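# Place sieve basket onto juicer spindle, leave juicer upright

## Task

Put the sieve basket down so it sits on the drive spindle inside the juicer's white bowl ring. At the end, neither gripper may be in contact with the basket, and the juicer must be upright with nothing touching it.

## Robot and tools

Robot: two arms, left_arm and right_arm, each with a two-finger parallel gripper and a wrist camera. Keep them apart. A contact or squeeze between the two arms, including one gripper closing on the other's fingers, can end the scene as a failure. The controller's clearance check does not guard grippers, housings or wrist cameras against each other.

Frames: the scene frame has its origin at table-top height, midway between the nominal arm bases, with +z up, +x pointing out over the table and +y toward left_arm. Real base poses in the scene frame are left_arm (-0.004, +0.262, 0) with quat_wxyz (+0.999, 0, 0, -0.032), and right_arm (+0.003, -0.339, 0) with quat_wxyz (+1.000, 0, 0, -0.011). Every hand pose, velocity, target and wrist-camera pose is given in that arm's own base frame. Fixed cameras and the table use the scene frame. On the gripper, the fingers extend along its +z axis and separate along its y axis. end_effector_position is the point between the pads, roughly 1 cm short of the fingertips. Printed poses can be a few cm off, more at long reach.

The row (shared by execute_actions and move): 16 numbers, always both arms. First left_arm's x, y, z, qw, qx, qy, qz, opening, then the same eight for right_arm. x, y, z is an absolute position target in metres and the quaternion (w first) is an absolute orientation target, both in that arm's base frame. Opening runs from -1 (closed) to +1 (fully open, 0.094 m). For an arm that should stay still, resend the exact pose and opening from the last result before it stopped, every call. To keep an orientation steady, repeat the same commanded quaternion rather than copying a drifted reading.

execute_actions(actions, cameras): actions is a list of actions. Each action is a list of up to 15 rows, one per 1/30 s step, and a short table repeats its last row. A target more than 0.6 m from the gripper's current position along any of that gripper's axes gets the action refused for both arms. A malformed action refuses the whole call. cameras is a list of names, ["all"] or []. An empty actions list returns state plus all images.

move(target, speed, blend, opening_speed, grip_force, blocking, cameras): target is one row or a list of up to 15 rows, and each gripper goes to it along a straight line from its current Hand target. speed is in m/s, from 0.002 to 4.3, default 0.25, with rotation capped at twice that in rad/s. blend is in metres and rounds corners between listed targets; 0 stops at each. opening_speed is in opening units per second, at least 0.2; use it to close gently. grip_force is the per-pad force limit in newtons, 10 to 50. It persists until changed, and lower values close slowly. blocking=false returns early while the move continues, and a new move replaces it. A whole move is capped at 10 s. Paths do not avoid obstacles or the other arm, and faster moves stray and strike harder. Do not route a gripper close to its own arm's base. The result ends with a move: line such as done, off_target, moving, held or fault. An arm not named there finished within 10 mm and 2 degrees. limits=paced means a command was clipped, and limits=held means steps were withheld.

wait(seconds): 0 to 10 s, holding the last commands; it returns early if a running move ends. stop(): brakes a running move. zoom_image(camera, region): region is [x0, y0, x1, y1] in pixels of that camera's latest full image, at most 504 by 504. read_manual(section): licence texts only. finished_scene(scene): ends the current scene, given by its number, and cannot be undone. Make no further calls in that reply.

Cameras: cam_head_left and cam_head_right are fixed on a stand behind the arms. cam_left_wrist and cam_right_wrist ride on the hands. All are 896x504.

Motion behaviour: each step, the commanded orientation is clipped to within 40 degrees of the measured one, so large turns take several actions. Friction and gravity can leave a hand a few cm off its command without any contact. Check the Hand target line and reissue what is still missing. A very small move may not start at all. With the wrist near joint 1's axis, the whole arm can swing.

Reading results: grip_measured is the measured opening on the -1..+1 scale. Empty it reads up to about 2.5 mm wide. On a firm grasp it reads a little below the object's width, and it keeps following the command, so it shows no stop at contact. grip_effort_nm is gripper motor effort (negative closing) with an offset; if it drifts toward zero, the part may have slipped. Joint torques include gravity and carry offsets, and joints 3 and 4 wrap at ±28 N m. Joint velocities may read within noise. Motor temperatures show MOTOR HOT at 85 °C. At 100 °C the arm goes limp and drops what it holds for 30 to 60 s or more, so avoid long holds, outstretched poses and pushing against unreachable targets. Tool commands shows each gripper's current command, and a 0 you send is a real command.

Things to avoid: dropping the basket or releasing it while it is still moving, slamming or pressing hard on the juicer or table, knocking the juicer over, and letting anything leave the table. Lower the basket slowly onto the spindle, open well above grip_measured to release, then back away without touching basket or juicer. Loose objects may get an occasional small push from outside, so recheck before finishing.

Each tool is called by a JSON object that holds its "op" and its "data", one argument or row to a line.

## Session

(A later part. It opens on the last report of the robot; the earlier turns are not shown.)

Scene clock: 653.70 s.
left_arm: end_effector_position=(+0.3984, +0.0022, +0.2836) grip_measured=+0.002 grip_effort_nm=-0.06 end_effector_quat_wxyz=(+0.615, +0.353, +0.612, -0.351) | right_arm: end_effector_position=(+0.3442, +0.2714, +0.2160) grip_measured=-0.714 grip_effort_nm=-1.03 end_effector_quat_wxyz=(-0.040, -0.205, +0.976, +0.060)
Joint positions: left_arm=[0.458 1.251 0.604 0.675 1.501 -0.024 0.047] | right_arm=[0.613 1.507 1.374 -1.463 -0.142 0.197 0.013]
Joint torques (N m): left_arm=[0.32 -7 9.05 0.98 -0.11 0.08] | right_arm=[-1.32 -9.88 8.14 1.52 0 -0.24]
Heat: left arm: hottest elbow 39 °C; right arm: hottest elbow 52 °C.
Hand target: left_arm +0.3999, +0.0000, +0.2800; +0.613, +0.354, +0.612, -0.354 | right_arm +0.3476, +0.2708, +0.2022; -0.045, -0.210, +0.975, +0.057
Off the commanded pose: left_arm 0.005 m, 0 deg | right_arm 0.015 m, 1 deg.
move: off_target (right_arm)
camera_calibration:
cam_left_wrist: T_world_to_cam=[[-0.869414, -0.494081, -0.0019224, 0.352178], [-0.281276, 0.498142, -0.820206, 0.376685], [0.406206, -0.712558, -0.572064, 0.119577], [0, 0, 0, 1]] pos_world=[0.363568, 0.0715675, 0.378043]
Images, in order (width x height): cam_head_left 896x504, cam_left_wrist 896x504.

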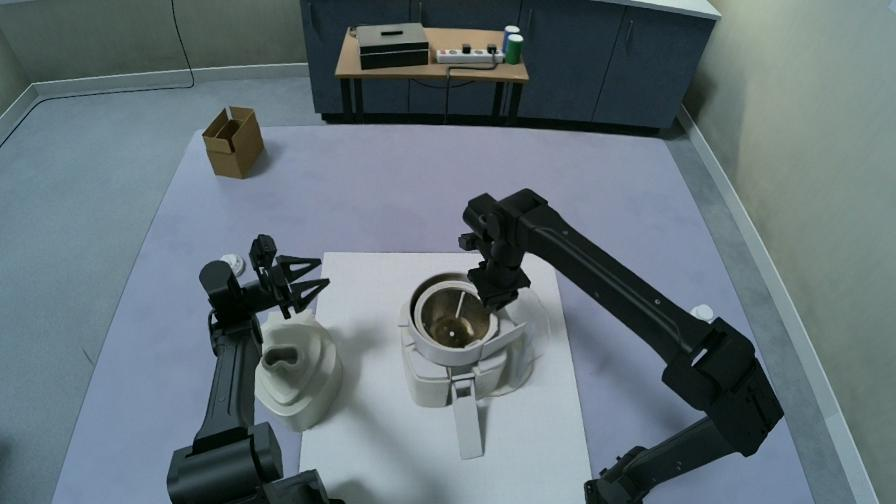

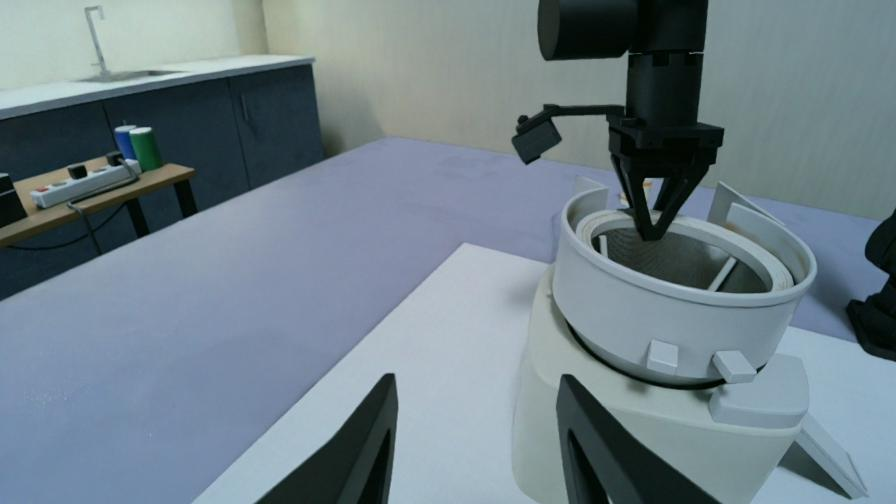

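{"op": "move", "data": {
  "target": [0.4,0.0,0.28,-0.612,-0.3536,-0.612,0.3536,0,0.344,0.2714,0.214,-0.040,-0.205,0.976,0.060,-0.1],
  "speed": 0.05,
  "opening_speed": 0.6
}}

{"op": "move", "data": {
  "target": [
    [0.4,0.0,0.28,-0.612,-0.3536,-0.612,0.3536,0,0.348,0.27,0.33,-0.040,-0.205,0.976,0.060,-0.1],
    [0.4,0.0,0.28,-0.612,-0.3536,-0.612,0.3536,0,0.26,0.2,0.36,0.20,-0.145,0.965,0.06,-0.1]
  ],
  "speed": 0.12,
  "blend": 0.03,
  "cameras": ["all"]
}}

{"op": "zoom_image", "data": {
  "camera": "cam_head_left",
  "region": [380, 240, 520, 380]
}}

{"op": "zoom_image", "data": {
  "camera": "cam_left_wrist",
  "region": [420, 20, 896, 420]
}}

Scene clock: 663.37 s.
left_arm: end_effector_position=(+0.3984, +0.0022, +0.2836) grip_measured=+0.002 grip_effort_nm=-0.06 end_effector_quat_wxyz=(+0.615, +0.353, +0.612, -0.351) | right_arm: end_effector_position=(+0.3386, +0.2805, +0.2169) grip_measured=-0.104 grip_effort_nm=0.16 end_effector_quat_wxyz=(-0.042, -0.212, +0.974, +0.071)
Joint positions: left_arm=[0.458 1.251 0.604 0.675 1.501 -0.024 0.047] | right_arm=[0.628 1.506 1.374 -1.459 -0.165 0.197 0.042]
Joint torques (N m): left_arm=[0.79 -7.47 9.09 1.09 -0.14 0.09] | right_arm=[-1.44 -10.58 9.1 0.66 0.84 -0.08]
Heat: left arm: hottest elbow 39 °C; right arm: hottest elbow 51 °C.
Hand target: left_arm +0.3999, +0.0000, +0.2800; +0.613, +0.354, +0.612, -0.354 | right_arm +0.3439, +0.2714, +0.2140; -0.040, -0.205, +0.976, +0.060
Off the commanded pose: left_arm 0.005 m, 0 deg | right_arm 0.011 m, 2 deg.
move: off_target (right_arm)

Scene clock: 667.10 s.
left_arm: end_effector_position=(+0.3984, +0.0022, +0.2836) grip_measured=+0.002 grip_effort_nm=-0.06 end_effector_quat_wxyz=(+0.615, +0.353, +0.612, -0.351) | right_arm: end_effector_position=(+0.2608, +0.1957, +0.3613) grip_measured=-0.102 grip_effort_nm=0.10 end_effector_quat_wxyz=(+0.195, -0.146, +0.968, +0.055)
Joint positions: left_arm=[0.458 1.251 0.604 0.675 1.501 -0.024 0.047] | right_arm=[0.703 0.972 1.258 -1.463 0.109 0.382 0.042]
Joint torques (N m): left_arm=[0.91 -7.94 8.76 0.92 -0.09 0.09] | right_arm=[0.26 -4.25 9.06 2.26 0.22 0.04]
Heat: left arm: hottest elbow 39 °C; right arm: hottest elbow 51 °C.
Hand target: left_arm +0.3999, +0.0000, +0.2800; +0.613, +0.354, +0.612, -0.354 | right_arm +0.2600, +0.2000, +0.3601; +0.200, -0.145, +0.967, +0.060
Off the commanded pose: left_arm 0.005 m, 0 deg | right_arm 0.005 m, 1 deg.
move: done
camera_calibration:
cam_left_wrist: T_world_to_cam=[[-0.869414, -0.494081, -0.0019224, 0.352178], [-0.281276, 0.498142, -0.820206, 0.376685], [0.406206, -0.712558, -0.572064, 0.119577], [0, 0, 0, 1]] pos_world=[0.363568, 0.0715675, 0.378043]
cam_right_wrist: T_world_to_cam=[[0.3179, -0.943213, -0.0963749, 0.147927], [-0.941642, -0.325957, 0.0840362, 0.328453], [-0.110678, 0.0640355, -0.991791, 0.491336], [0, 0, 0, 1]] pos_world=[0.316639, 0.215125, 0.473957]

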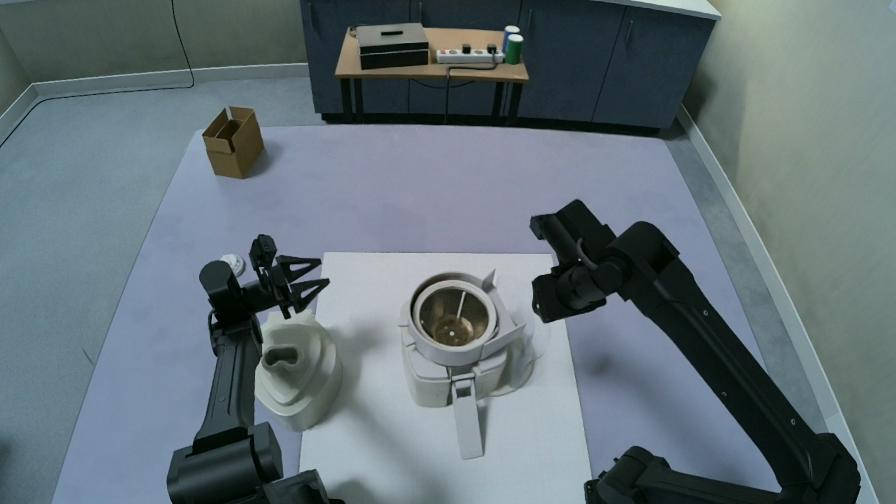

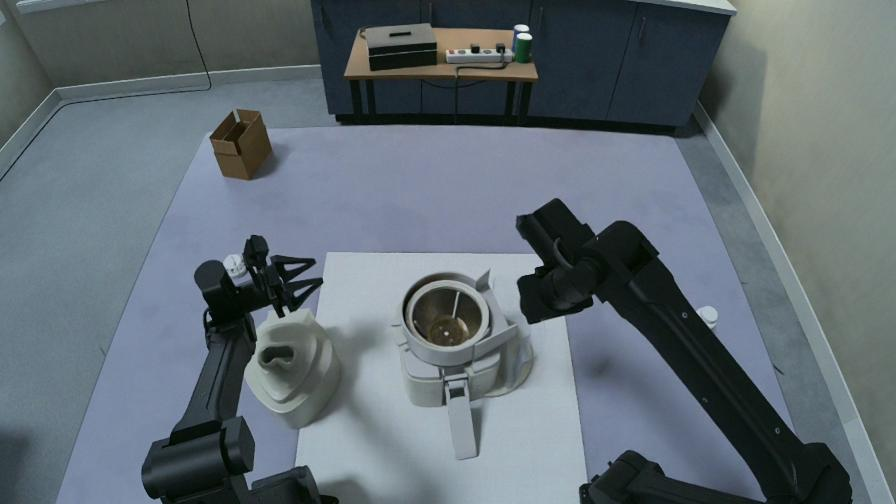

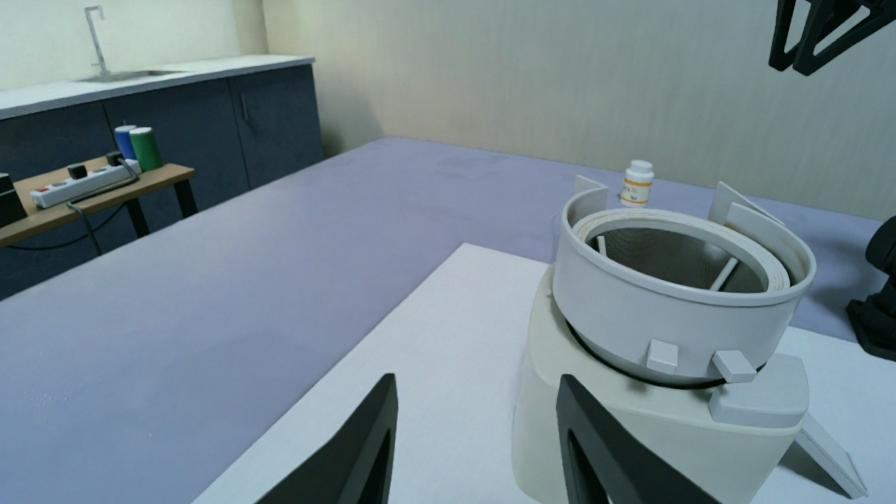

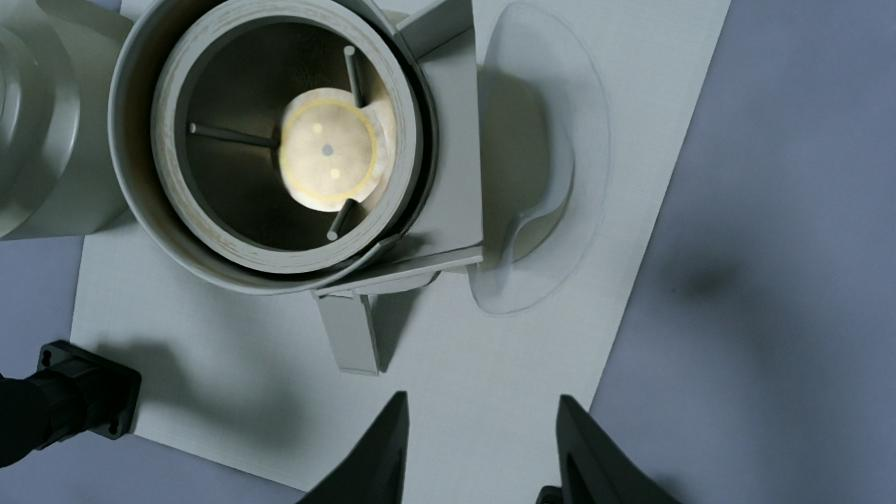

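Scaled by 3.600 from the camera's 896x504 image, which has a finer 1280x720 frame.

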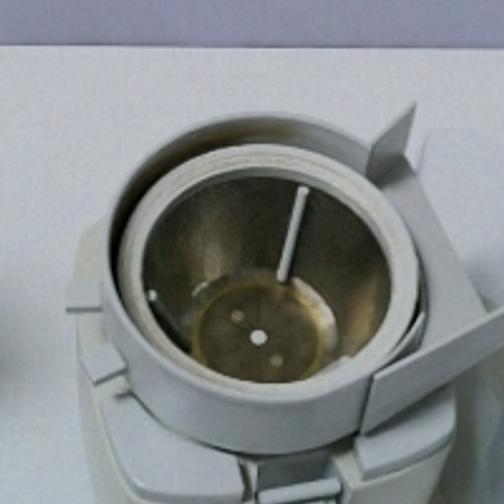

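Scaled by 1.059 from the camera's 896x504 image, which has a finer 1280x720 frame.

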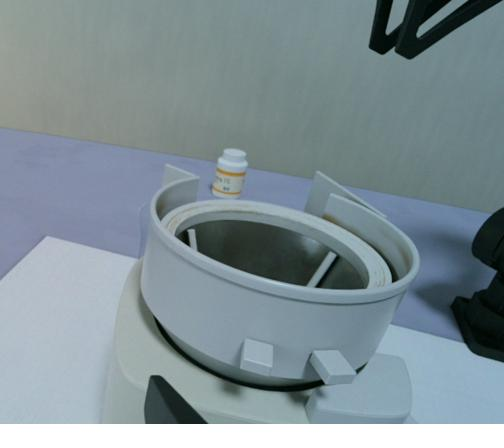

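{"op": "finished_scene", "data": {
  "scene": 3
}}

The scene is finished: the task was done.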